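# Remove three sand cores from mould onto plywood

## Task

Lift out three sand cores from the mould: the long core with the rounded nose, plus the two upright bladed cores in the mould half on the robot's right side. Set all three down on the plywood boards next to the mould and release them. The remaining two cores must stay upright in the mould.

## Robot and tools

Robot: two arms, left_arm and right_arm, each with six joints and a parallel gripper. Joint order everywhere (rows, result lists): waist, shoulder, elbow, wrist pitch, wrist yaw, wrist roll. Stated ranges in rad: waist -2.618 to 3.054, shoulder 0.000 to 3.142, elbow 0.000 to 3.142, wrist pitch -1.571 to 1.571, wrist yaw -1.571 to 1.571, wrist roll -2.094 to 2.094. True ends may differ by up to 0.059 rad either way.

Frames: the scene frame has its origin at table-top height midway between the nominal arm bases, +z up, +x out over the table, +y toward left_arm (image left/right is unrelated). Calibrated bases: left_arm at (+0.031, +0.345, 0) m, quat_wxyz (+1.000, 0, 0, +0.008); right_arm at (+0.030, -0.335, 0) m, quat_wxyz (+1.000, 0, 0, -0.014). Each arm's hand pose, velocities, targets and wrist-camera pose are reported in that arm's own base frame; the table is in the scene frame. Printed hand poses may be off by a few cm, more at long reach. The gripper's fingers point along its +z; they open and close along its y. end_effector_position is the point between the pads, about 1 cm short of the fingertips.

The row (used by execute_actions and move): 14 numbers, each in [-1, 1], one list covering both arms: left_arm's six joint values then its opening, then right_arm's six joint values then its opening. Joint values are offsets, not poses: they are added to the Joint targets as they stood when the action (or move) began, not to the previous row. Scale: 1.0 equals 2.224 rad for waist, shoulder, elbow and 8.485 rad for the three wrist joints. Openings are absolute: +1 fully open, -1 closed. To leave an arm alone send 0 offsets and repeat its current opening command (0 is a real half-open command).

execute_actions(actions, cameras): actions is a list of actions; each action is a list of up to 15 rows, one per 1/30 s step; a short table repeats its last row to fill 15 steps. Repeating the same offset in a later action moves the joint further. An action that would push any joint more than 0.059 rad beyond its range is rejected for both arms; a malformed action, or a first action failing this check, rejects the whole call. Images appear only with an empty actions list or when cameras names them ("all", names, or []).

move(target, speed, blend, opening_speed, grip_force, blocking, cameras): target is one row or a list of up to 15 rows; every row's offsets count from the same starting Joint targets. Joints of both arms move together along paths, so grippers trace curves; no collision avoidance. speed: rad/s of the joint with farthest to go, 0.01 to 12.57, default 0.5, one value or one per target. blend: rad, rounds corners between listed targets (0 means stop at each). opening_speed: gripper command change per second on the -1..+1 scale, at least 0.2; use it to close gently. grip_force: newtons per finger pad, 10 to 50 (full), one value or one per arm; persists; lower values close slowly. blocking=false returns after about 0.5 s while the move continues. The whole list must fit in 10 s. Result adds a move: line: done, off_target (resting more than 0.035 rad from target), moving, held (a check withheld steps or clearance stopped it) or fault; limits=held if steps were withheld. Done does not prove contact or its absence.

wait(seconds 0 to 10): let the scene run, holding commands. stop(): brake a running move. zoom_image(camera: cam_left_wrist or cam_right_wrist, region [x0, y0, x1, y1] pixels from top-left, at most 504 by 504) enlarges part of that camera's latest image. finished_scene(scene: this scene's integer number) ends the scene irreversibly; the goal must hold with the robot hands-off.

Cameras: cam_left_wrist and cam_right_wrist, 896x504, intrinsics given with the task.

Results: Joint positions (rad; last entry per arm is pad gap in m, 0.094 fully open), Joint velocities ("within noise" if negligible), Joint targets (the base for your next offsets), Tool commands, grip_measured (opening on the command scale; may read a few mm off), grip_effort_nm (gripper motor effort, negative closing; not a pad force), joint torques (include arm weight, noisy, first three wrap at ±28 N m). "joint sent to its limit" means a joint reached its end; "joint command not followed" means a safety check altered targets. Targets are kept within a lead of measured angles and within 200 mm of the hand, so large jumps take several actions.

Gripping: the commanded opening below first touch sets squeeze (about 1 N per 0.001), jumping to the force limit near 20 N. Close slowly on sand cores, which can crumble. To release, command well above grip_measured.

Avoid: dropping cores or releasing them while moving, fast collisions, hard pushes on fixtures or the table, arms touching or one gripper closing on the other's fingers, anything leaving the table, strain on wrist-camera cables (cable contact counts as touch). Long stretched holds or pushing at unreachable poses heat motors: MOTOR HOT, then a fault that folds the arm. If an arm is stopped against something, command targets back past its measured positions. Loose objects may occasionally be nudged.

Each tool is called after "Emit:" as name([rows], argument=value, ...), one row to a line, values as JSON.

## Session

Emit:
execute_actions(actions=[])

Scene clock: 0.00 s.
left_arm: end_effector_position=(+0.3491, -0.0518, +0.2090) grip_measured=+1.000 grip_effort_nm=n/a end_effector_quat_wxyz=(+0.533, -0.007, +0.815, -0.226) | right_arm: end_effector_position=(+0.3047, +0.0784, +0.1820) grip_measured=+1.000 grip_effort_nm=n/a end_effector_quat_wxyz=(+0.477, +0.034, +0.863, +0.162)
Joint positions: left_arm=[0.064 1.008 0.577 0.059 0.429 -0.249 0.094] | right_arm=[0.21 0.845 0.563 -0.234 -0.068 0.329 0.094]
Joint velocities: within noise
Joint torques (N m): no reading
Heat: left arm: 35 °C; right arm: 33 °C.
Joint targets: left_arm=[0.064 1.000 0.586 0.063 0.431 -0.247] | right_arm=[0.210 0.838 0.575 -0.230 -0.068 0.327]
Tool commands: left_gripper/opening=+1.0 right_gripper/opening=+1.0

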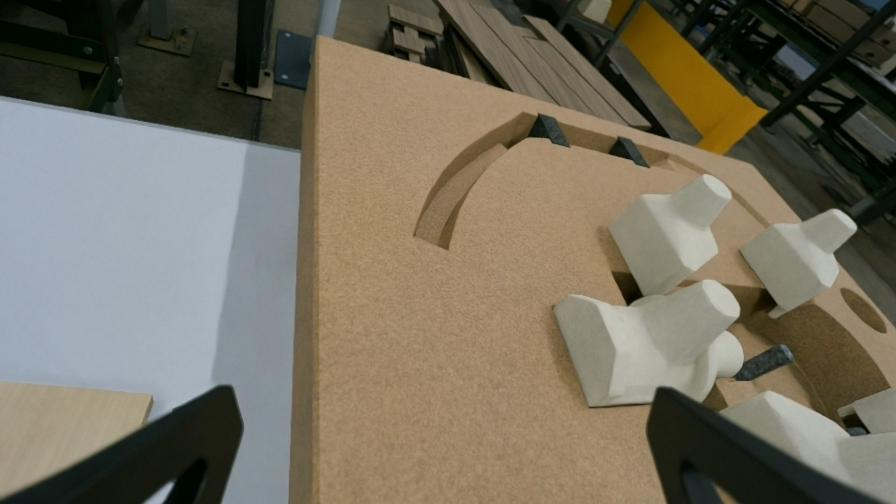

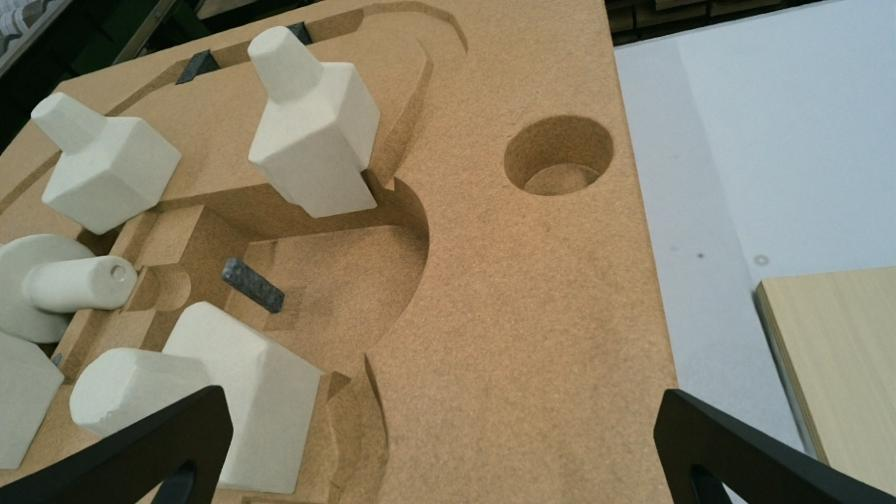

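Emit:
move([
  [0,0,0.18,0,0,0,1,0,-0.0225,0.18,0,0,0,1],
  [-0.2536,0.2248,0.5908,-0.1606,-0.0508,0.0291,1,0.1304,0.2977,0.5958,-0.1261,0.008,-0.0385,1],
], speed=[0.4,0.8], blend=[0.15,0], cameras=["all"])

Scene clock: 15.67 s.
left_arm: end_effector_position=(+0.3137, -0.1702, +0.3328) grip_measured=+1.000 grip_effort_nm=0.03 end_effector_quat_wxyz=(+0.315, +0.230, +0.917, -0.085) | right_arm: end_effector_position=(+0.3155, +0.1725, +0.3286) grip_measured=+1.000 grip_effort_nm=0.03 end_effector_quat_wxyz=(+0.312, -0.229, +0.918, +0.083)
Joint positions: left_arm=[-0.495 1.488 1.876 -1.293 0.009 -0.006 0.094] | right_arm=[0.494 1.497 1.87 -1.288 -0.007 0.007 0.094]
Joint torques (N m): left_arm=[-0.38 -3.77 6.56 1.57 -0.08 0.01] | right_arm=[0.49 -4.38 7.41 1.01 0.06 -0.11]
Heat: left arm: 37 °C; right arm: 37 °C.
Joint targets: left_arm=[-0.501 1.500 1.900 -1.300 0.000 0.001] | right_arm=[0.499 1.500 1.900 -1.300 0.000 0.000]
move: done

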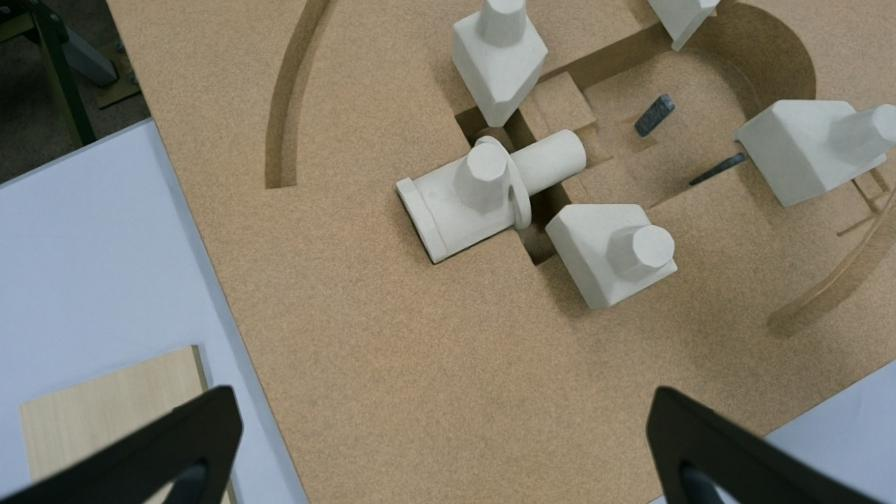

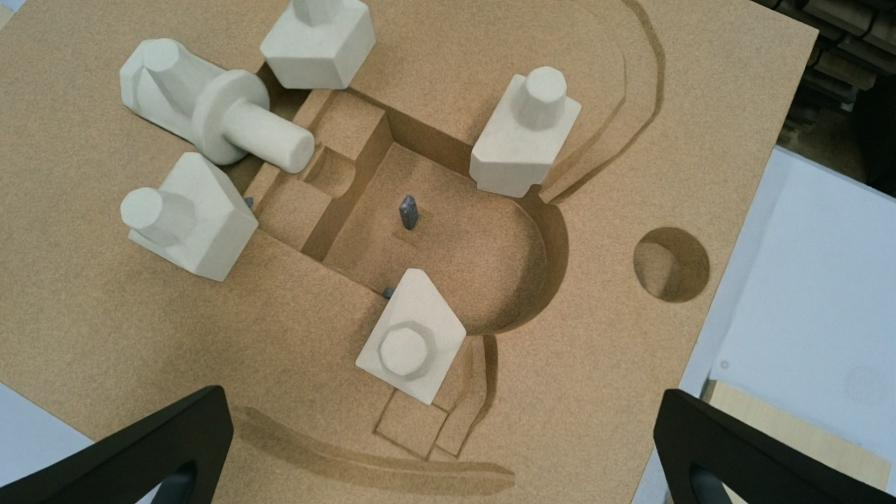

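Emit:
move(target=[0.0625,0.2698,0.0958,0.0177,0.0761,0.1142,0.4,-0.0773,0.1664,0.0193,-0.0192,-0.0587,-0.1450,1], speed=0.8, cameras=["all"])

Scene clock: 68.20 s.
left_arm: end_effector_position=(+0.4129, -0.2693, +0.2099) grip_measured=+0.402 grip_effort_nm=-0.06 end_effector_quat_wxyz=(+0.273, +0.622, +0.697, -0.228) | right_arm: end_effector_position=(+0.3297, +0.2022, +0.2157) grip_measured=+1.000 grip_effort_nm=0.02 end_effector_quat_wxyz=(-0.176, +0.693, -0.677, -0.175)
Joint positions: left_arm=[-0.367 2.086 2.089 -1.161 0.617 0.958 0.066] | right_arm=[0.333 1.865 1.913 -1.447 -0.474 -1.219 0.094]
Joint torques (N m): left_arm=[0.44 -9.01 7.12 1.28 0.71 0.06] | right_arm=[-0.43 -7.31 7.53 0.23 -0.46 -0.15]
Heat: left arm: 40 °C; right arm: 39 °C.
Joint targets: left_arm=[-0.362 2.100 2.114 -1.150 0.646 0.969] | right_arm=[0.328 1.871 1.943 -1.463 -0.498 -1.230]
move: done

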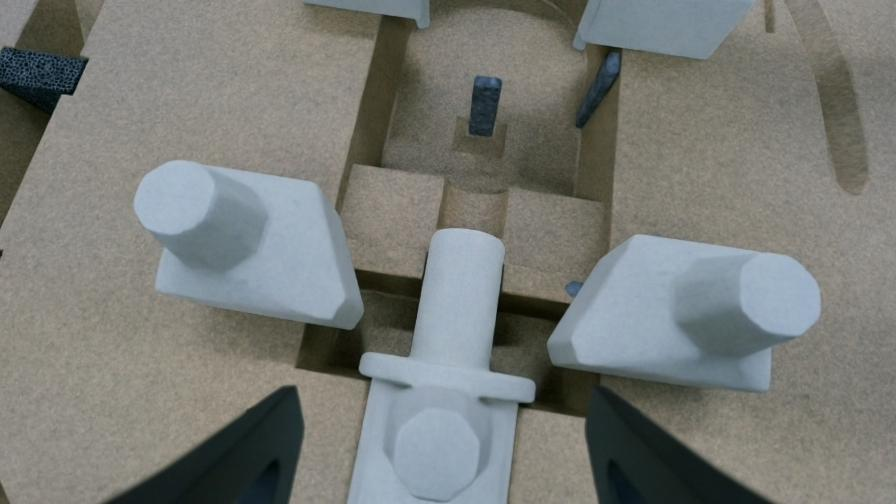

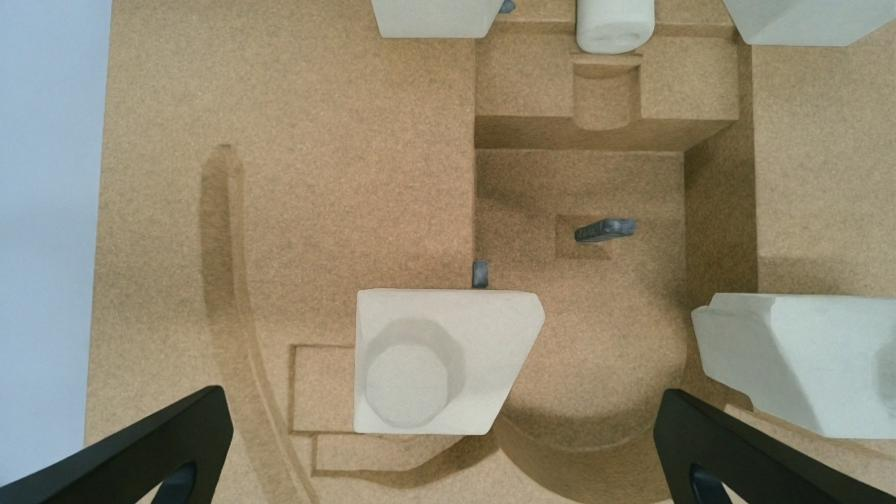

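Emit:
move(target=[0.0058,0.0540,0.0931,-0.0224,0.0057,0.0134,0.4,0.0234,-0.0271,-0.0991,0.0218,0,0.0053,1], speed=0.3, cameras=["all"])

Scene clock: 93.40 s.
left_arm: end_effector_position=(+0.4141, -0.2716, +0.2173) grip_measured=+0.402 grip_effort_nm=-0.06 end_effector_quat_wxyz=(+0.263, +0.652, +0.668, -0.245) | right_arm: end_effector_position=(+0.3224, +0.2164, +0.1772) grip_measured=+1.000 grip_effort_nm=0.03 end_effector_quat_wxyz=(-0.166, +0.696, -0.674, -0.184)
Joint positions: left_arm=[-0.356 2.195 2.296 -1.33 0.665 1.071 0.066] | right_arm=[0.374 1.845 1.732 -1.294 -0.475 -1.188 0.094]
Joint torques (N m): left_arm=[0.54 -8.75 6.9 0.94 0.75 0.1] | right_arm=[0.49 -10.66 4.56 0.51 -0.45 0]
Heat: left arm: 41 °C; right arm: 37 °C.
Joint targets: left_arm=[-0.349 2.220 2.321 -1.340 0.694 1.083] | right_arm=[0.379 1.810 1.723 -1.278 -0.498 -1.185]
move: done

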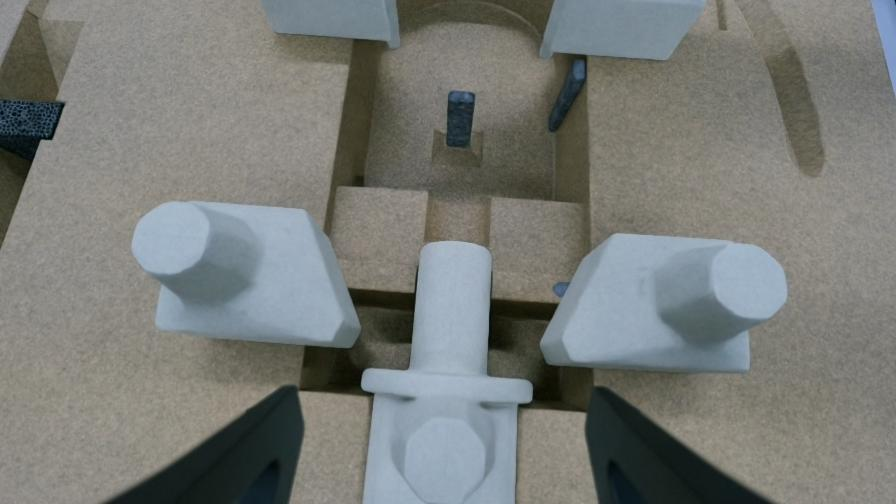

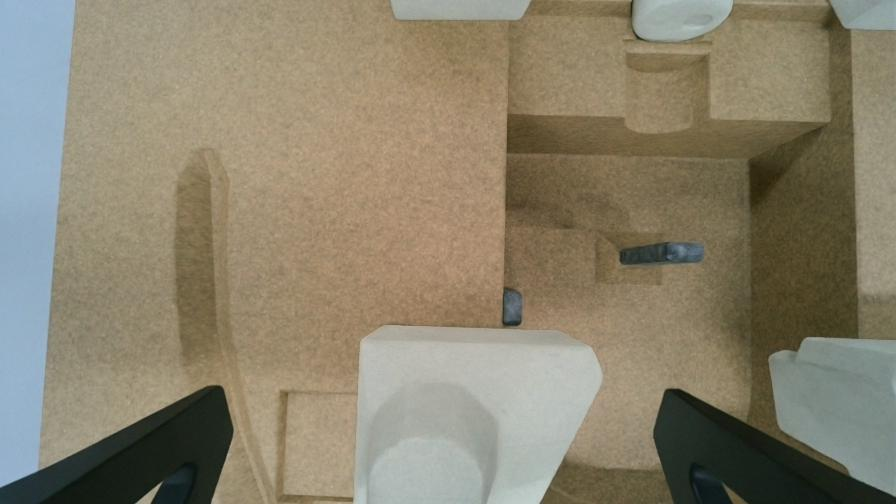

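Emit:
move(target=[0,-0.0629,-0.1722,0.0363,0,0,0.4,0.0027,-0.0103,-0.0418,0.0086,0,0,1], speed=0.25, cameras=["all"])

Scene clock: 104.97 s.
left_arm: end_effector_position=(+0.4143, -0.2720, +0.1565) grip_measured=+0.402 grip_effort_nm=-0.06 end_effector_quat_wxyz=(+0.264, +0.652, +0.667, -0.246) | right_arm: end_effector_position=(+0.3187, +0.2161, +0.1612) grip_measured=+1.000 grip_effort_nm=0.02 end_effector_quat_wxyz=(-0.167, +0.697, -0.673, -0.183)
Joint positions: left_arm=[-0.356 2.131 1.946 -1.044 0.667 1.071 0.066] | right_arm=[0.378 1.823 1.64 -1.221 -0.475 -1.188 0.094]
Joint torques (N m): left_arm=[0.58 -14.22 4.33 1.2 0.74 0.08] | right_arm=[0.57 -10.61 4.57 0.53 -0.45 -0.01]
Heat: left arm: 40 °C; right arm: 36 °C.
Joint targets: left_arm=[-0.349 2.080 1.937 -1.032 0.694 1.083] | right_arm=[0.385 1.787 1.630 -1.205 -0.498 -1.185]
move: off_target (left_arm, right_arm); left_arm: the shoulder is farthest, 0.051 rad from its target; right_arm: the shoulder is farthest, 0.036 rad from its target

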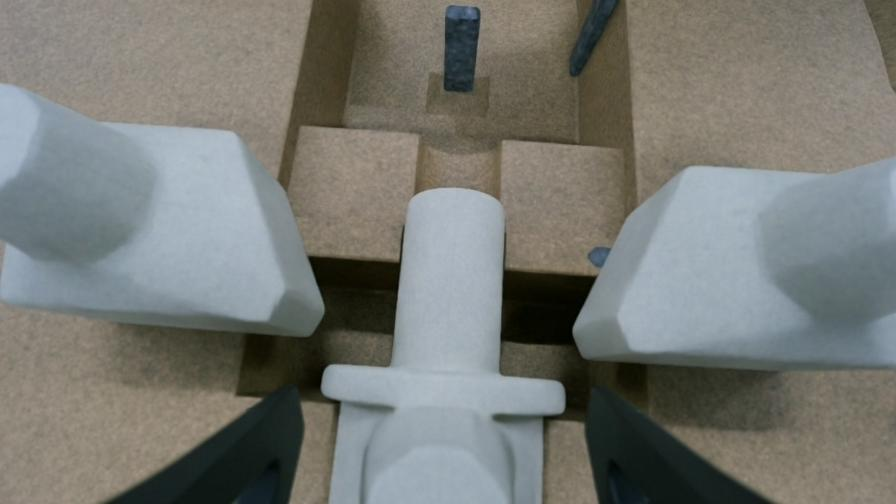

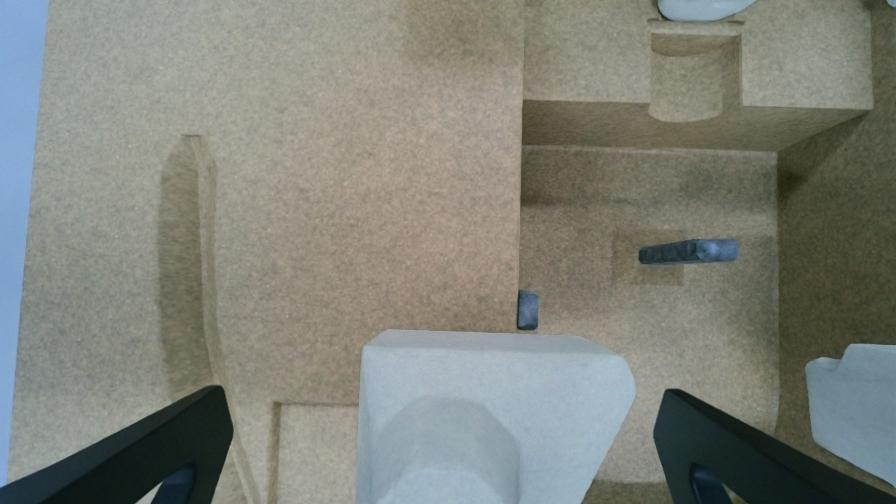

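Emit:
move(target=[0,0,0,0,0,0,-0.6,0,0,0,0,0,0,-0.6], opening_speed=0.5, grip_force=[35,30], cameras=["all"])

Scene clock: 113.37 s.
left_arm: end_effector_position=(+0.4154, -0.2719, +0.1567) grip_measured=-0.331 grip_effort_nm=-0.72 end_effector_quat_wxyz=(+0.266, +0.652, +0.667, -0.244) | right_arm: end_effector_position=(+0.3186, +0.2163, +0.1612) grip_measured=-0.389 grip_effort_nm=-0.60 end_effector_quat_wxyz=(-0.167, +0.697, -0.673, -0.184)
Joint positions: left_arm=[-0.355 2.131 1.946 -1.039 0.666 1.072 0.031] | right_arm=[0.378 1.823 1.64 -1.221 -0.475 -1.186 0.029]
Joint torques (N m): left_arm=[0.55 -14.23 4.37 1.13 0.73 0.08] | right_arm=[0.66 -10.59 4.57 0.52 -0.45 -0.05]
Heat: left arm: 39 °C; right arm: 36 °C.
Joint targets: left_arm=[-0.348 2.080 1.937 -1.032 0.694 1.083] | right_arm=[0.386 1.787 1.630 -1.205 -0.498 -1.185]
grip_force (N): 35, 30
move: off_target (left_arm, right_arm); left_arm: the shoulder is farthest, 0.051 rad from its target; right_arm: the shoulder is farthest, 0.036 rad from its target

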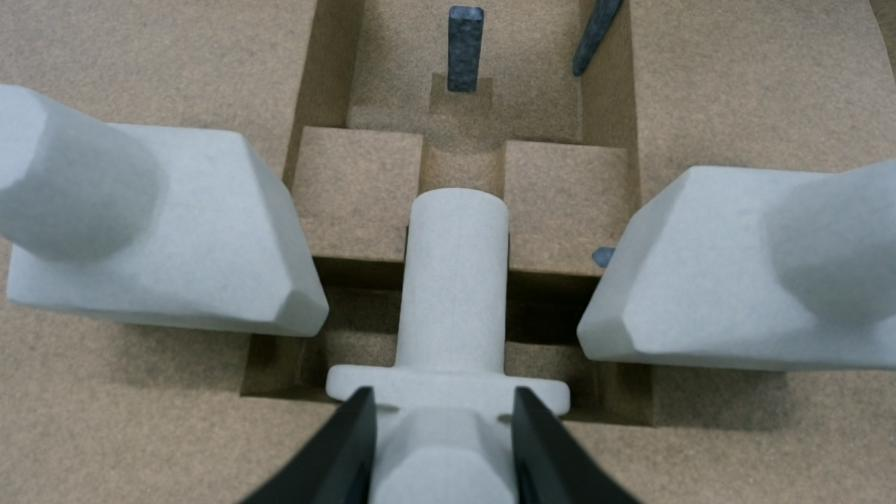

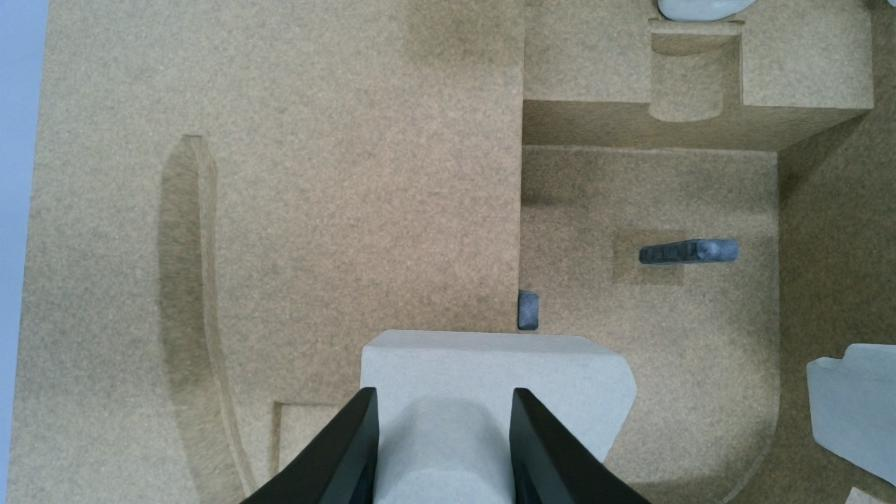

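Emit:
move(target=[0,0.0513,0.1812,-0.031,0.0059,0,-0.6,0,0.0445,0.1888,-0.0354,-0.0014,0,-0.6], speed=0.16, cameras=["all"])

Scene clock: 125.80 s.
left_arm: end_effector_position=(+0.4163, -0.2710, +0.2153) grip_measured=-0.331 grip_effort_nm=-0.72 end_effector_quat_wxyz=(+0.264, +0.654, +0.667, -0.240) | right_arm: end_effector_position=(+0.3230, +0.2168, +0.2302) grip_measured=-0.390 grip_effort_nm=-0.63 end_effector_quat_wxyz=(-0.172, +0.697, -0.673, -0.177)
Joint positions: left_arm=[-0.355 2.196 2.292 -1.322 0.658 1.077 0.031] | right_arm=[0.378 1.888 2.004 -1.506 -0.468 -1.186 0.029]
Joint torques (N m): left_arm=[0.47 -10.77 8.91 1.32 1.37 0.01] | right_arm=[0.66 -7.95 8.65 0.43 -0.63 -0.04]
Heat: left arm: 38 °C; right arm: 37 °C.
Joint targets: left_arm=[-0.348 2.194 2.341 -1.295 0.744 1.083] | right_arm=[0.386 1.886 2.050 -1.506 -0.510 -1.186]
grip_force (N): 35, 30
move: off_target (left_arm, right_arm); left_arm: the wrist yaw is farthest, 0.086 rad from its target; right_arm: the elbow is farthest, 0.046 rad from its target

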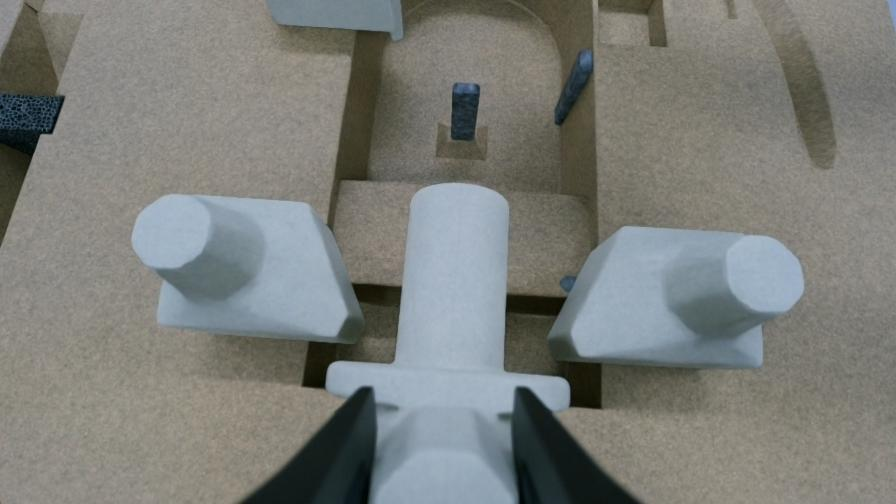

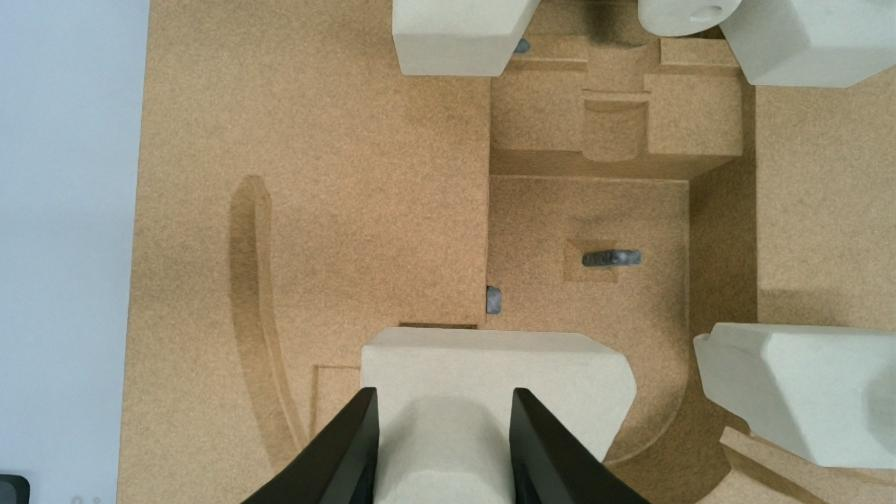

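Emit:
move([
  [0.0270,0.0832,0.0832,-0.0153,0.0054,0,-0.6,-0.0871,-0.0641,-0.0631,0.0120,0.0200,0.0466,-0.6],
  [0.0607,-0.0315,0.0153,-0.0251,0.0054,0.0197,-0.6,-0.2612,-0.1924,-0.1893,0.0359,0.0601,0.1398,-0.6],
], speed=[0.3,0.35], cameras=["all"])

Scene clock: 159.53 s.
left_arm: end_effector_position=(+0.4169, -0.2131, +0.2269) grip_measured=-0.332 grip_effort_nm=-0.72 end_effector_quat_wxyz=(+0.256, +0.649, +0.670, -0.253) | right_arm: end_effector_position=(+0.3384, -0.0628, +0.2459) grip_measured=-0.390 grip_effort_nm=-0.63 end_effector_quat_wxyz=(+0.219, +0.090, +0.971, -0.017)
Joint positions: left_arm=[-0.221 2.208 2.369 -1.516 0.711 1.238 0.031] | right_arm=[-0.191 1.5 1.626 -1.254 -0.009 -0.004 0.029]
Joint torques (N m): left_arm=[0.51 -16.79 4.83 0.9 1.35 0.07] | right_arm=[-0.43 -8.5 5.53 1.28 0.07 0.01]
Heat: left arm: 41 °C; right arm: 39 °C.
Joint targets: left_arm=[-0.214 2.124 2.374 -1.508 0.790 1.250] | right_arm=[-0.195 1.458 1.629 -1.201 0.000 0.001]
grip_force (N): 35, 30
move: off_target (left_arm, right_arm); left_arm: the shoulder is farthest, 0.085 rad from its target; right_arm: the wrist pitch is farthest, 0.053 rad from its target

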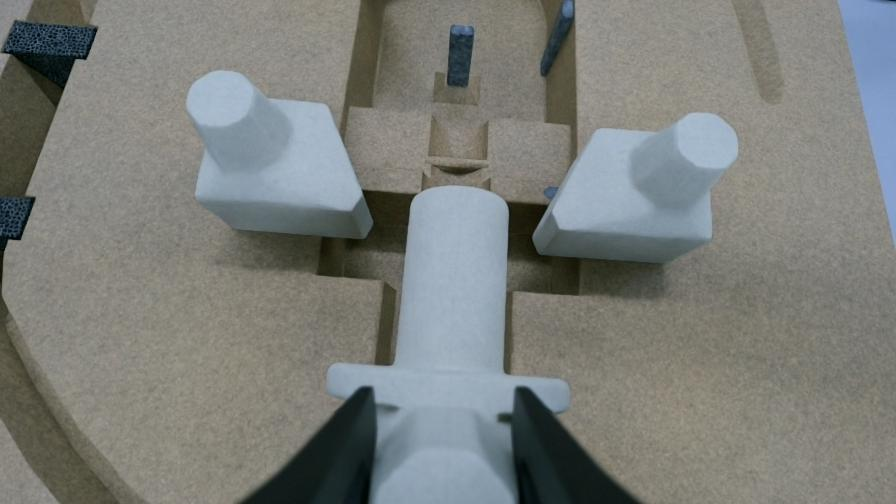

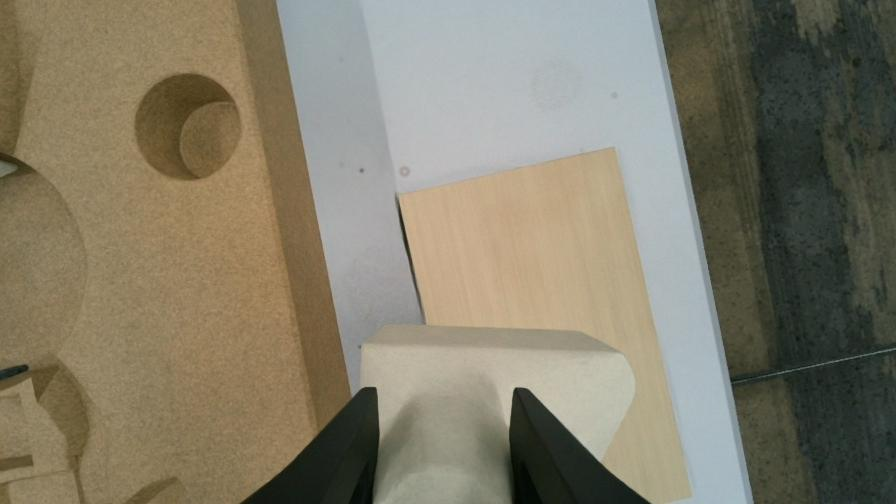

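Emit:
move(target=[0.2603,-0.4132,-0.5423,0.0964,-0.0931,-0.1473,-0.6,-0.0036,0.0737,-0.1380,0.0107,0,0,-0.6], speed=0.4, cameras=["all"])

Scene clock: 180.20 s.
left_arm: end_effector_position=(+0.3244, +0.1216, +0.2096) grip_measured=-0.331 grip_effort_nm=-0.72 end_effector_quat_wxyz=(+0.329, -0.164, +0.928, +0.057) | right_arm: end_effector_position=(+0.3143, -0.0592, +0.1172) grip_measured=-0.390 grip_effort_nm=-0.63 end_effector_quat_wxyz=(+0.067, +0.095, +0.993, -0.002)
Joint positions: left_arm=[0.36 1.258 1.154 -0.786 0.009 0.007 0.031] | right_arm=[-0.194 1.626 1.32 -1.129 -0.009 -0.004 0.029]
Joint torques (N m): left_arm=[0.49 -7.66 6.67 2.67 -0.08 -0.11] | right_arm=[-0.79 -6.35 5.48 0.52 0.07 0.01]
Heat: left arm: 43 °C; right arm: 38 °C.
Joint targets: left_arm=[0.366 1.205 1.168 -0.690 0.000 0.001] | right_arm=[-0.203 1.622 1.322 -1.110 0.000 0.001]
grip_force (N): 35, 30
move: off_target (left_arm); left_arm: the wrist pitch is farthest, 0.096 rad from its target

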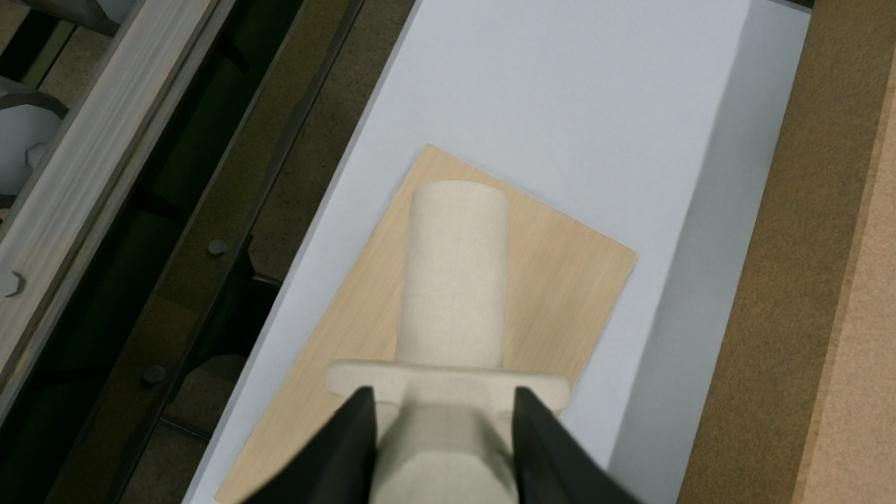

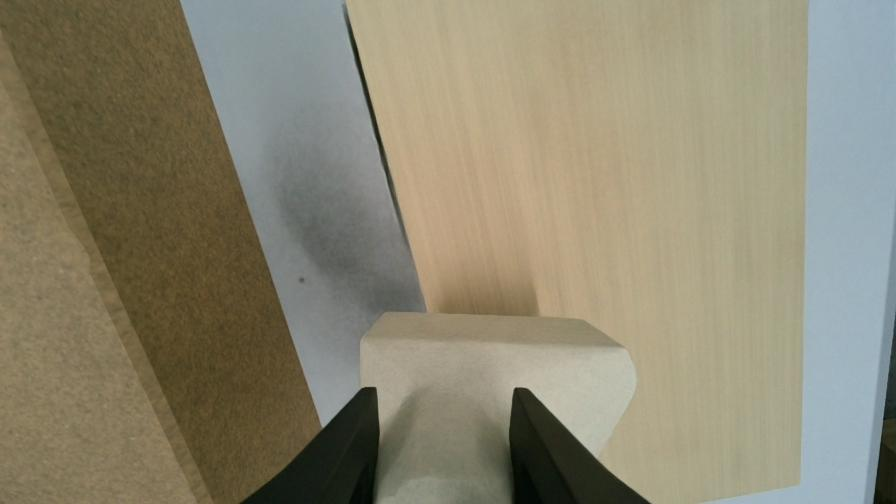

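Emit:
move([
  [0.0112,0.0013,-0.1812,0.0501,0,0,-0.6,-0.0157,0,0,0,0,0,-0.5],
  [0.0112,0.0013,-0.1812,0.0501,0,0,-0.6,-0.0157,0.0486,0.0193,0.0072,0,0,-0.5],
], speed=[0.25,0.12], grip_force=[35,15], cameras=["all"])

Scene clock: 195.77 s.
left_arm: end_effector_position=(+0.3240, +0.1293, +0.1235) grip_measured=-0.331 grip_effort_nm=-0.72 end_effector_quat_wxyz=(+0.356, -0.173, +0.916, +0.065) | right_arm: end_effector_position=(+0.3315, -0.0752, +0.0980) grip_measured=-0.390 grip_effort_nm=-0.36 end_effector_quat_wxyz=(+0.064, +0.113, +0.992, -0.003)
Joint positions: left_arm=[0.381 1.242 0.762 -0.35 0.009 0.004 0.031] | right_arm=[-0.231 1.715 1.342 -1.069 -0.008 -0.004 0.029]
Joint torques (N m): left_arm=[0.7 -6.19 5.75 2.66 -0.07 -0.09] | right_arm=[-0.68 -5.5 7.12 0.51 0.07 0.02]
Heat: left arm: 42 °C; right arm: 37 °C.
Joint targets: left_arm=[0.391 1.208 0.765 -0.265 0.000 0.000] | right_arm=[-0.238 1.730 1.365 -1.049 0.000 0.001]
grip_force (N): 35, 15
move: off_target (left_arm); left_arm: the wrist pitch is farthest, 0.085 rad from its target

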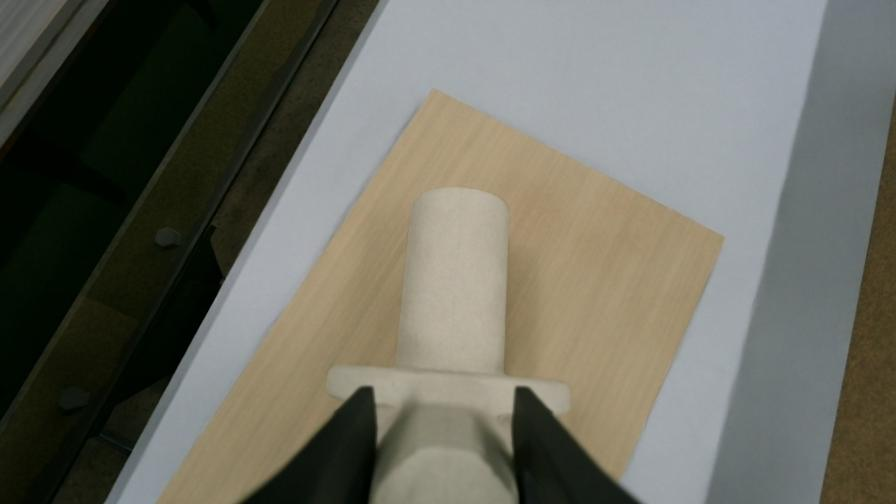

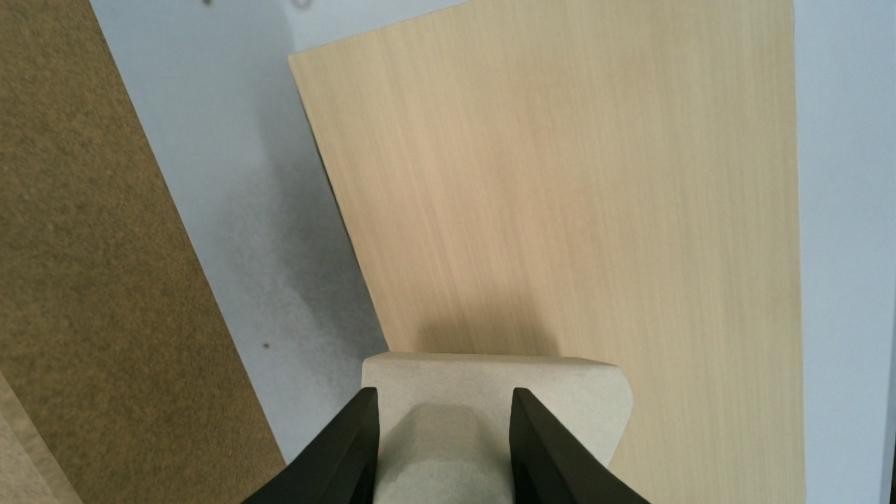

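Emit:
move([
  [0,0.009,-0.0148,0.0053,0,0,-0.6,0,0.0472,0.0225,0.0058,0,0,-0.5],
], speed=0.1, cameras=["all"])

Scene clock: 201.03 s.
left_arm: end_effector_position=(+0.3287, +0.1312, +0.1235) grip_measured=-0.331 grip_effort_nm=-0.72 end_effector_quat_wxyz=(+0.373, -0.173, +0.909, +0.068) | right_arm: end_effector_position=(+0.3624, -0.0825, +0.0819) grip_measured=-0.390 grip_effort_nm=-0.36 end_effector_quat_wxyz=(+0.078, +0.113, +0.991, -0.005)
Joint positions: left_arm=[0.381 1.242 0.736 -0.288 0.009 0.002 0.031] | right_arm=[-0.231 1.818 1.398 -0.994 -0.008 -0.003 0.029]
Joint torques (N m): left_arm=[0.7 -4.62 5.16 2.51 -0.08 -0.09] | right_arm=[-0.66 -6.2 6.63 0.32 0.07 0]
Heat: left arm: 41 °C; right arm: 37 °C.
Joint targets: left_arm=[0.391 1.228 0.732 -0.220 0.000 0.000] | right_arm=[-0.238 1.836 1.415 -1.000 0.000 0.001]
grip_force (N): 35, 15
move: off_target (left_arm); left_arm: the wrist pitch is farthest, 0.068 rad from its target

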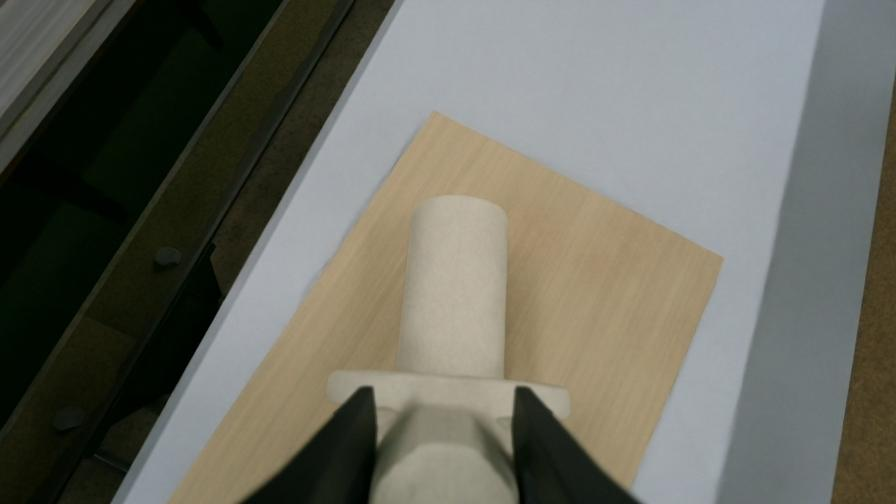

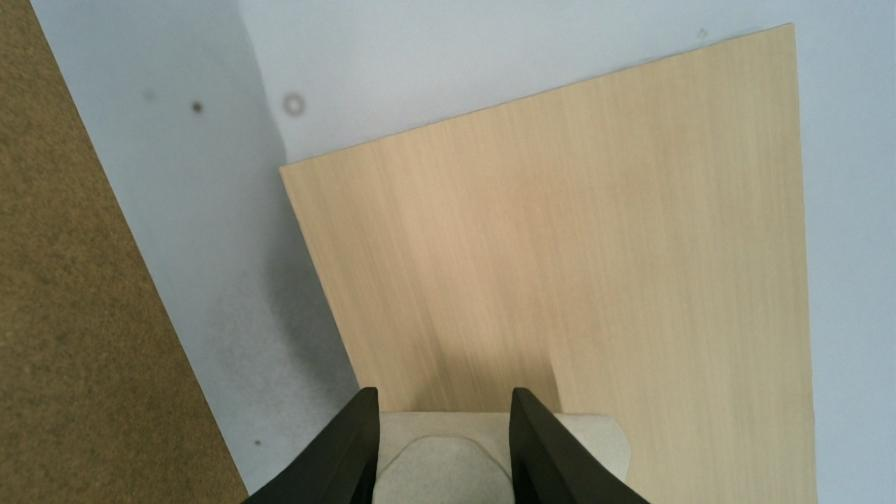

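Emit:
move([
  [0,0,-0.009,-0.004,0,0,-0.6,0,0.0333,0.0193,0.0041,0,0,-0.5],
  [0,0,-0.009,-0.004,0,0,-0.1,0,0.0571,0.0337,0.0065,0,0,-0.5],
], speed=0.1, opening_speed=0.3, cameras=["all"])

Scene clock: 211.50 s.
left_arm: end_effector_position=(+0.3272, +0.1306, +0.1207) grip_measured=-0.102 grip_effort_nm=0.13 end_effector_quat_wxyz=(+0.373, -0.173, +0.909, +0.068) | right_arm: end_effector_position=(+0.3866, -0.0882, +0.0564) grip_measured=-0.390 grip_effort_nm=-0.36 end_effector_quat_wxyz=(+0.070, +0.113, +0.991, -0.004)
Joint positions: left_arm=[0.381 1.238 0.721 -0.276 0.009 0.002 0.042] | right_arm=[-0.231 1.946 1.467 -0.952 -0.008 -0.003 0.029]
Joint torques (N m): left_arm=[0.75 -4.21 4.77 1.99 -0.06 -0.09] | right_arm=[-0.68 -7.23 7.02 0.41 0.07 0]
Heat: left arm: 40 °C; right arm: 38 °C.
Joint targets: left_arm=[0.391 1.228 0.713 -0.254 0.000 0.000] | right_arm=[-0.238 1.962 1.490 -0.945 0.000 0.001]
grip_force (N): 35, 15
move: done

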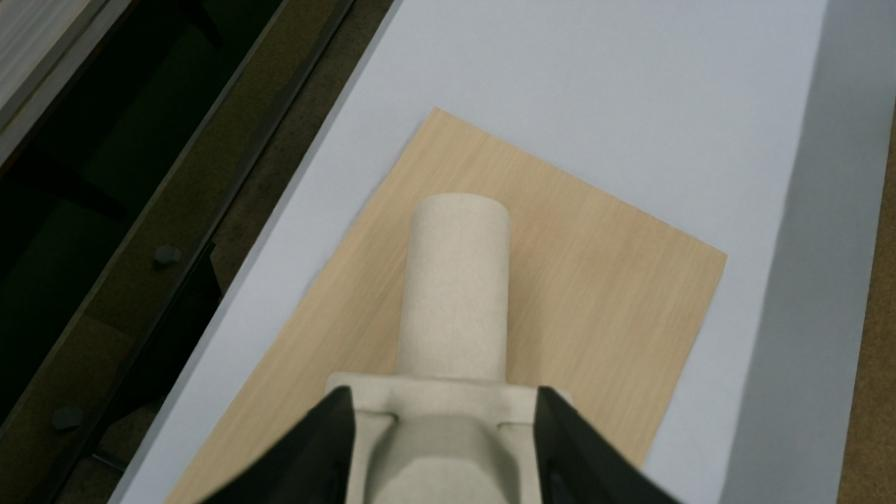

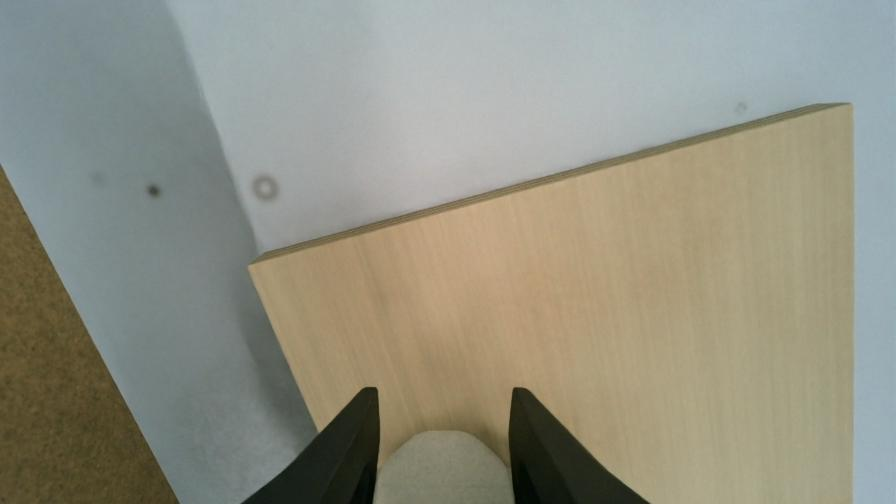

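Emit:
move([
  [0,0,0,0,0,0,0.3,0,0.0193,0.009,0.0024,0,0,-0.5],
  [0,-0.018,0.1875,-0.0438,0,0,0.3,0,0.0283,0.0115,0.0024,0,0,-0.5],
], speed=[0.08,0.2], opening_speed=0.5, cameras=["all"])

Scene clock: 219.17 s.
left_arm: end_effector_position=(+0.3376, +0.1348, +0.2319) grip_measured=+0.298 grip_effort_nm=0.12 end_effector_quat_wxyz=(+0.401, -0.171, +0.897, +0.074) | right_arm: end_effector_position=(+0.3972, -0.0909, +0.0392) grip_measured=-0.391 grip_effort_nm=-0.35 end_effector_quat_wxyz=(+0.066, +0.113, +0.991, -0.004)
Joint positions: left_arm=[0.381 1.211 1.104 -0.624 0.009 0.002 0.061] | right_arm=[-0.231 2.011 1.49 -0.919 -0.007 -0.003 0.029]
Joint torques (N m): left_arm=[0.73 -5.19 7.79 1.83 -0.09 -0.07] | right_arm=[-0.69 -7.77 7.15 0.28 0.07 -0.01]
Heat: left arm: 39 °C; right arm: 38 °C.
Joint targets: left_arm=[0.391 1.188 1.130 -0.625 0.000 0.000] | right_arm=[-0.238 2.025 1.515 -0.924 0.000 0.001]
grip_force (N): 35, 15
move: done

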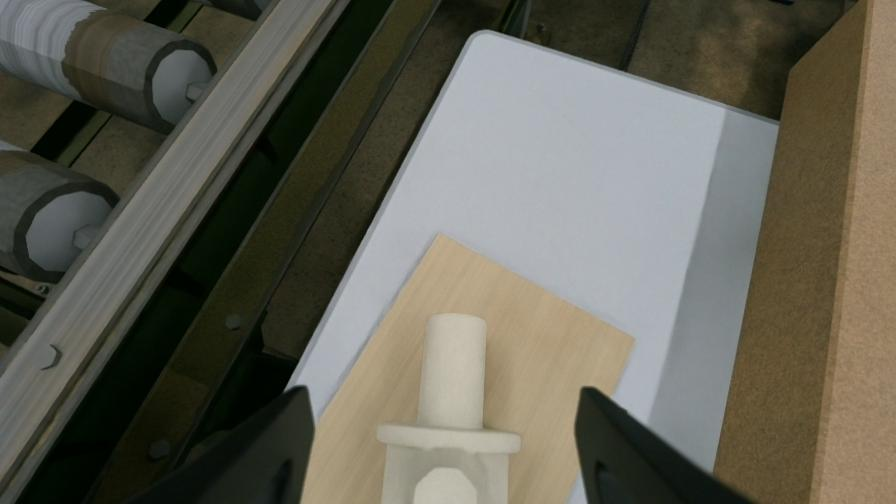

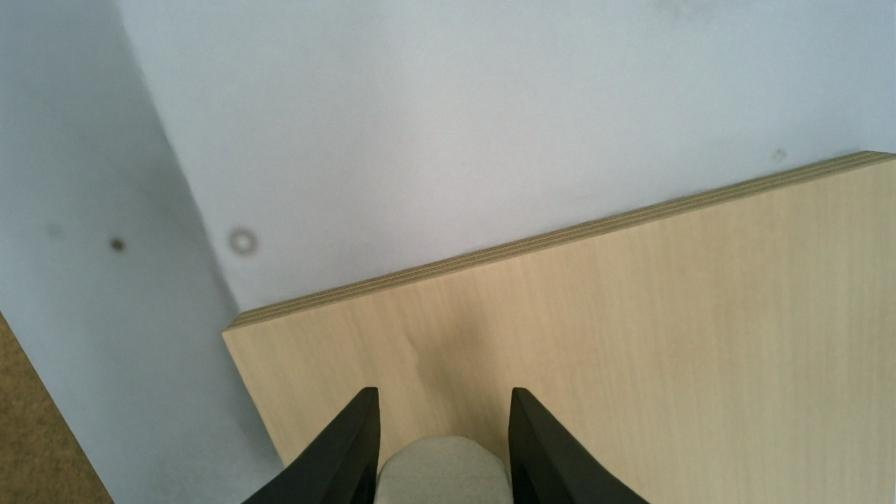

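Emit:
move([
  [-0.6255,-0.1745,-0.2383,0.0854,0,0,0.3,0,0,0,0,0,0,-0.15],
], speed=0.8, opening_speed=0.25, cameras=["all"])

Emit:
zoom_image(camera="cam_left_wrist", region=[480, 100, 700, 300])

Scene clock: 225.80 s.
left_arm: end_effector_position=(+0.1858, -0.2845, +0.2859) grip_measured=+0.298 grip_effort_nm=0.12 end_effector_quat_wxyz=(+0.578, +0.360, +0.661, -0.314) | right_arm: end_effector_position=(+0.3973, -0.0911, +0.0392) grip_measured=-0.153 grip_effort_nm=0.18 end_effector_quat_wxyz=(+0.066, +0.113, +0.991, -0.005)
Joint positions: left_arm=[-0.994 0.816 0.609 0.073 0.003 0.002 0.061] | right_arm=[-0.231 2.011 1.49 -0.918 -0.006 -0.003 0.04]
Joint torques (N m): left_arm=[-0.51 -2.19 5.22 2.49 -0.01 -0.08] | right_arm=[-0.68 -7.79 7.15 0.27 0.06 -0.01]
Heat: left arm: 39 °C; right arm: 38 °C.
Joint targets: left_arm=[-1.001 0.800 0.599 0.099 0.000 0.000] | right_arm=[-0.238 2.025 1.515 -0.924 0.000 0.001]
grip_force (N): 35, 15
move: done

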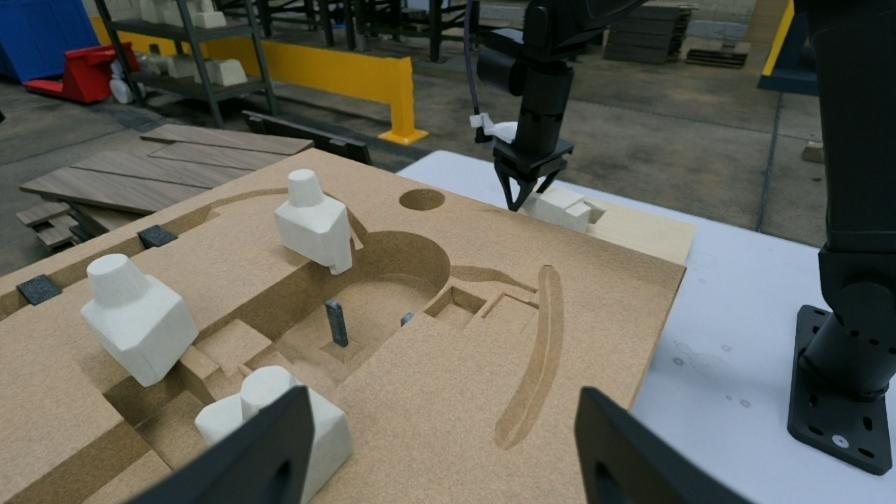

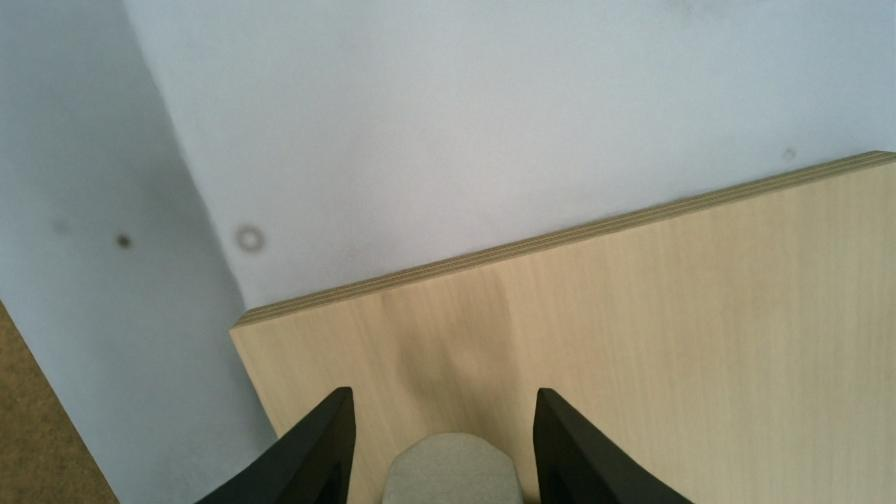

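Scaled by 2.291.

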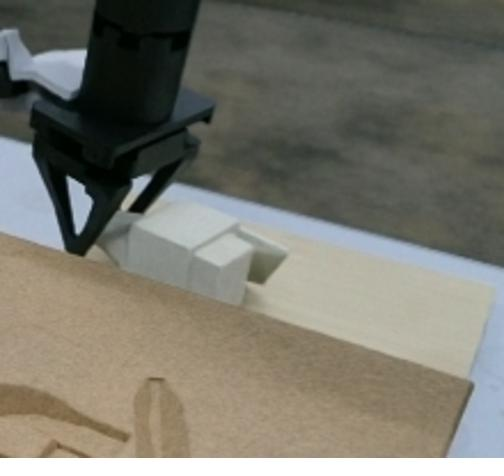

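Emit:
move([
  [0,0,0,0,0,0,0.3,0,-0.0155,0.08,-0.023,0,0,-0.15],
  [0,0,0,0,0,0,0.3,0,-0.1641,0.0787,-0.0278,0,0,-0.15],
  [0,0,0,0,0,0,0.3,0.3127,0.0823,0.348,-0.0031,0.0326,0.0396,1],
], speed=[0.25,0.5,0.7], blend=[0.05,0.1,0], cameras=["all"])

Scene clock: 242.43 s.
left_arm: end_effector_position=(+0.1858, -0.2845, +0.2861) grip_measured=+0.298 grip_effort_nm=0.12 end_effector_quat_wxyz=(+0.579, +0.360, +0.661, -0.314) | right_arm: end_effector_position=(+0.5275, +0.2103, +0.2116) grip_measured=+0.997 grip_effort_nm=0.18 end_effector_quat_wxyz=(+0.343, -0.020, +0.939, +0.008)
Joint positions: left_arm=[-0.994 0.816 0.609 0.074 0.003 0.002 0.061] | right_arm=[0.461 2.202 2.257 -0.97 0.264 0.329 0.094]
Joint torques (N m): left_arm=[-0.54 -2.28 5.26 2.5 -0.02 -0.09] | right_arm=[-0.34 -10.29 8.34 1.23 0.22 0.04]
Heat: left arm: 41 °C; right arm: 38 °C.
Joint targets: left_arm=[-1.001 0.800 0.599 0.099 0.000 0.000] | right_arm=[0.457 2.208 2.289 -0.951 0.277 0.337]
grip_force (N): 35, 15
move: done

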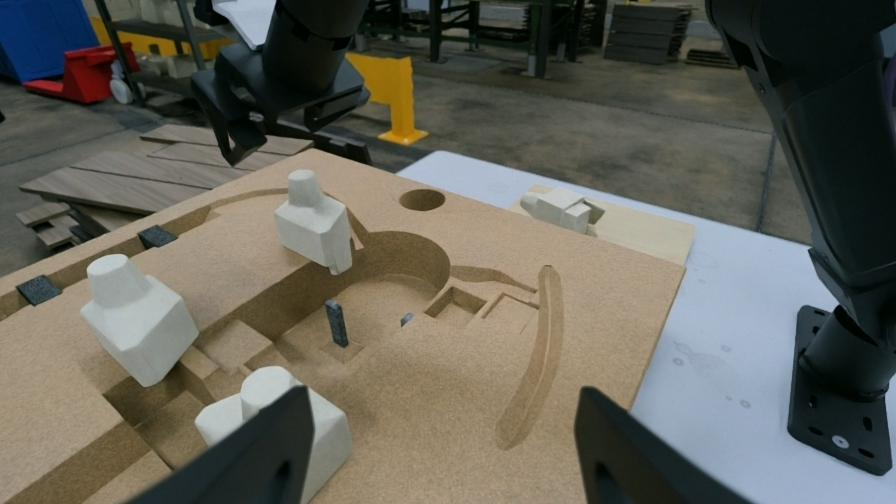

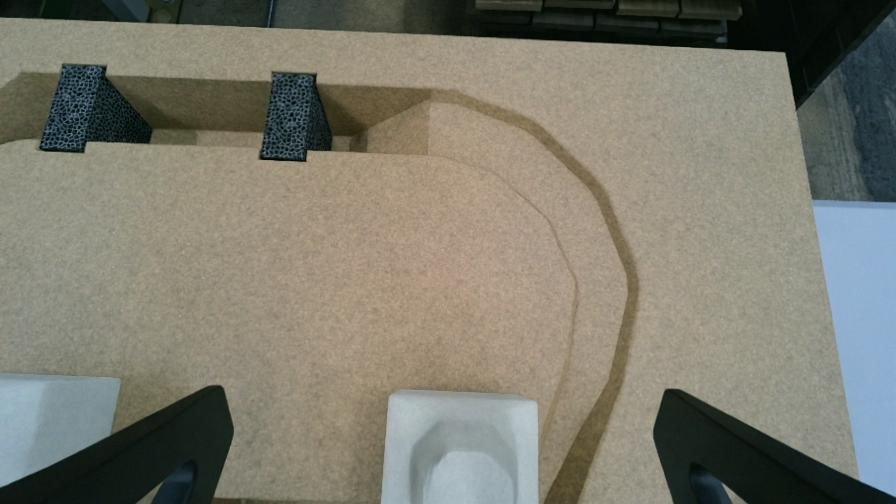

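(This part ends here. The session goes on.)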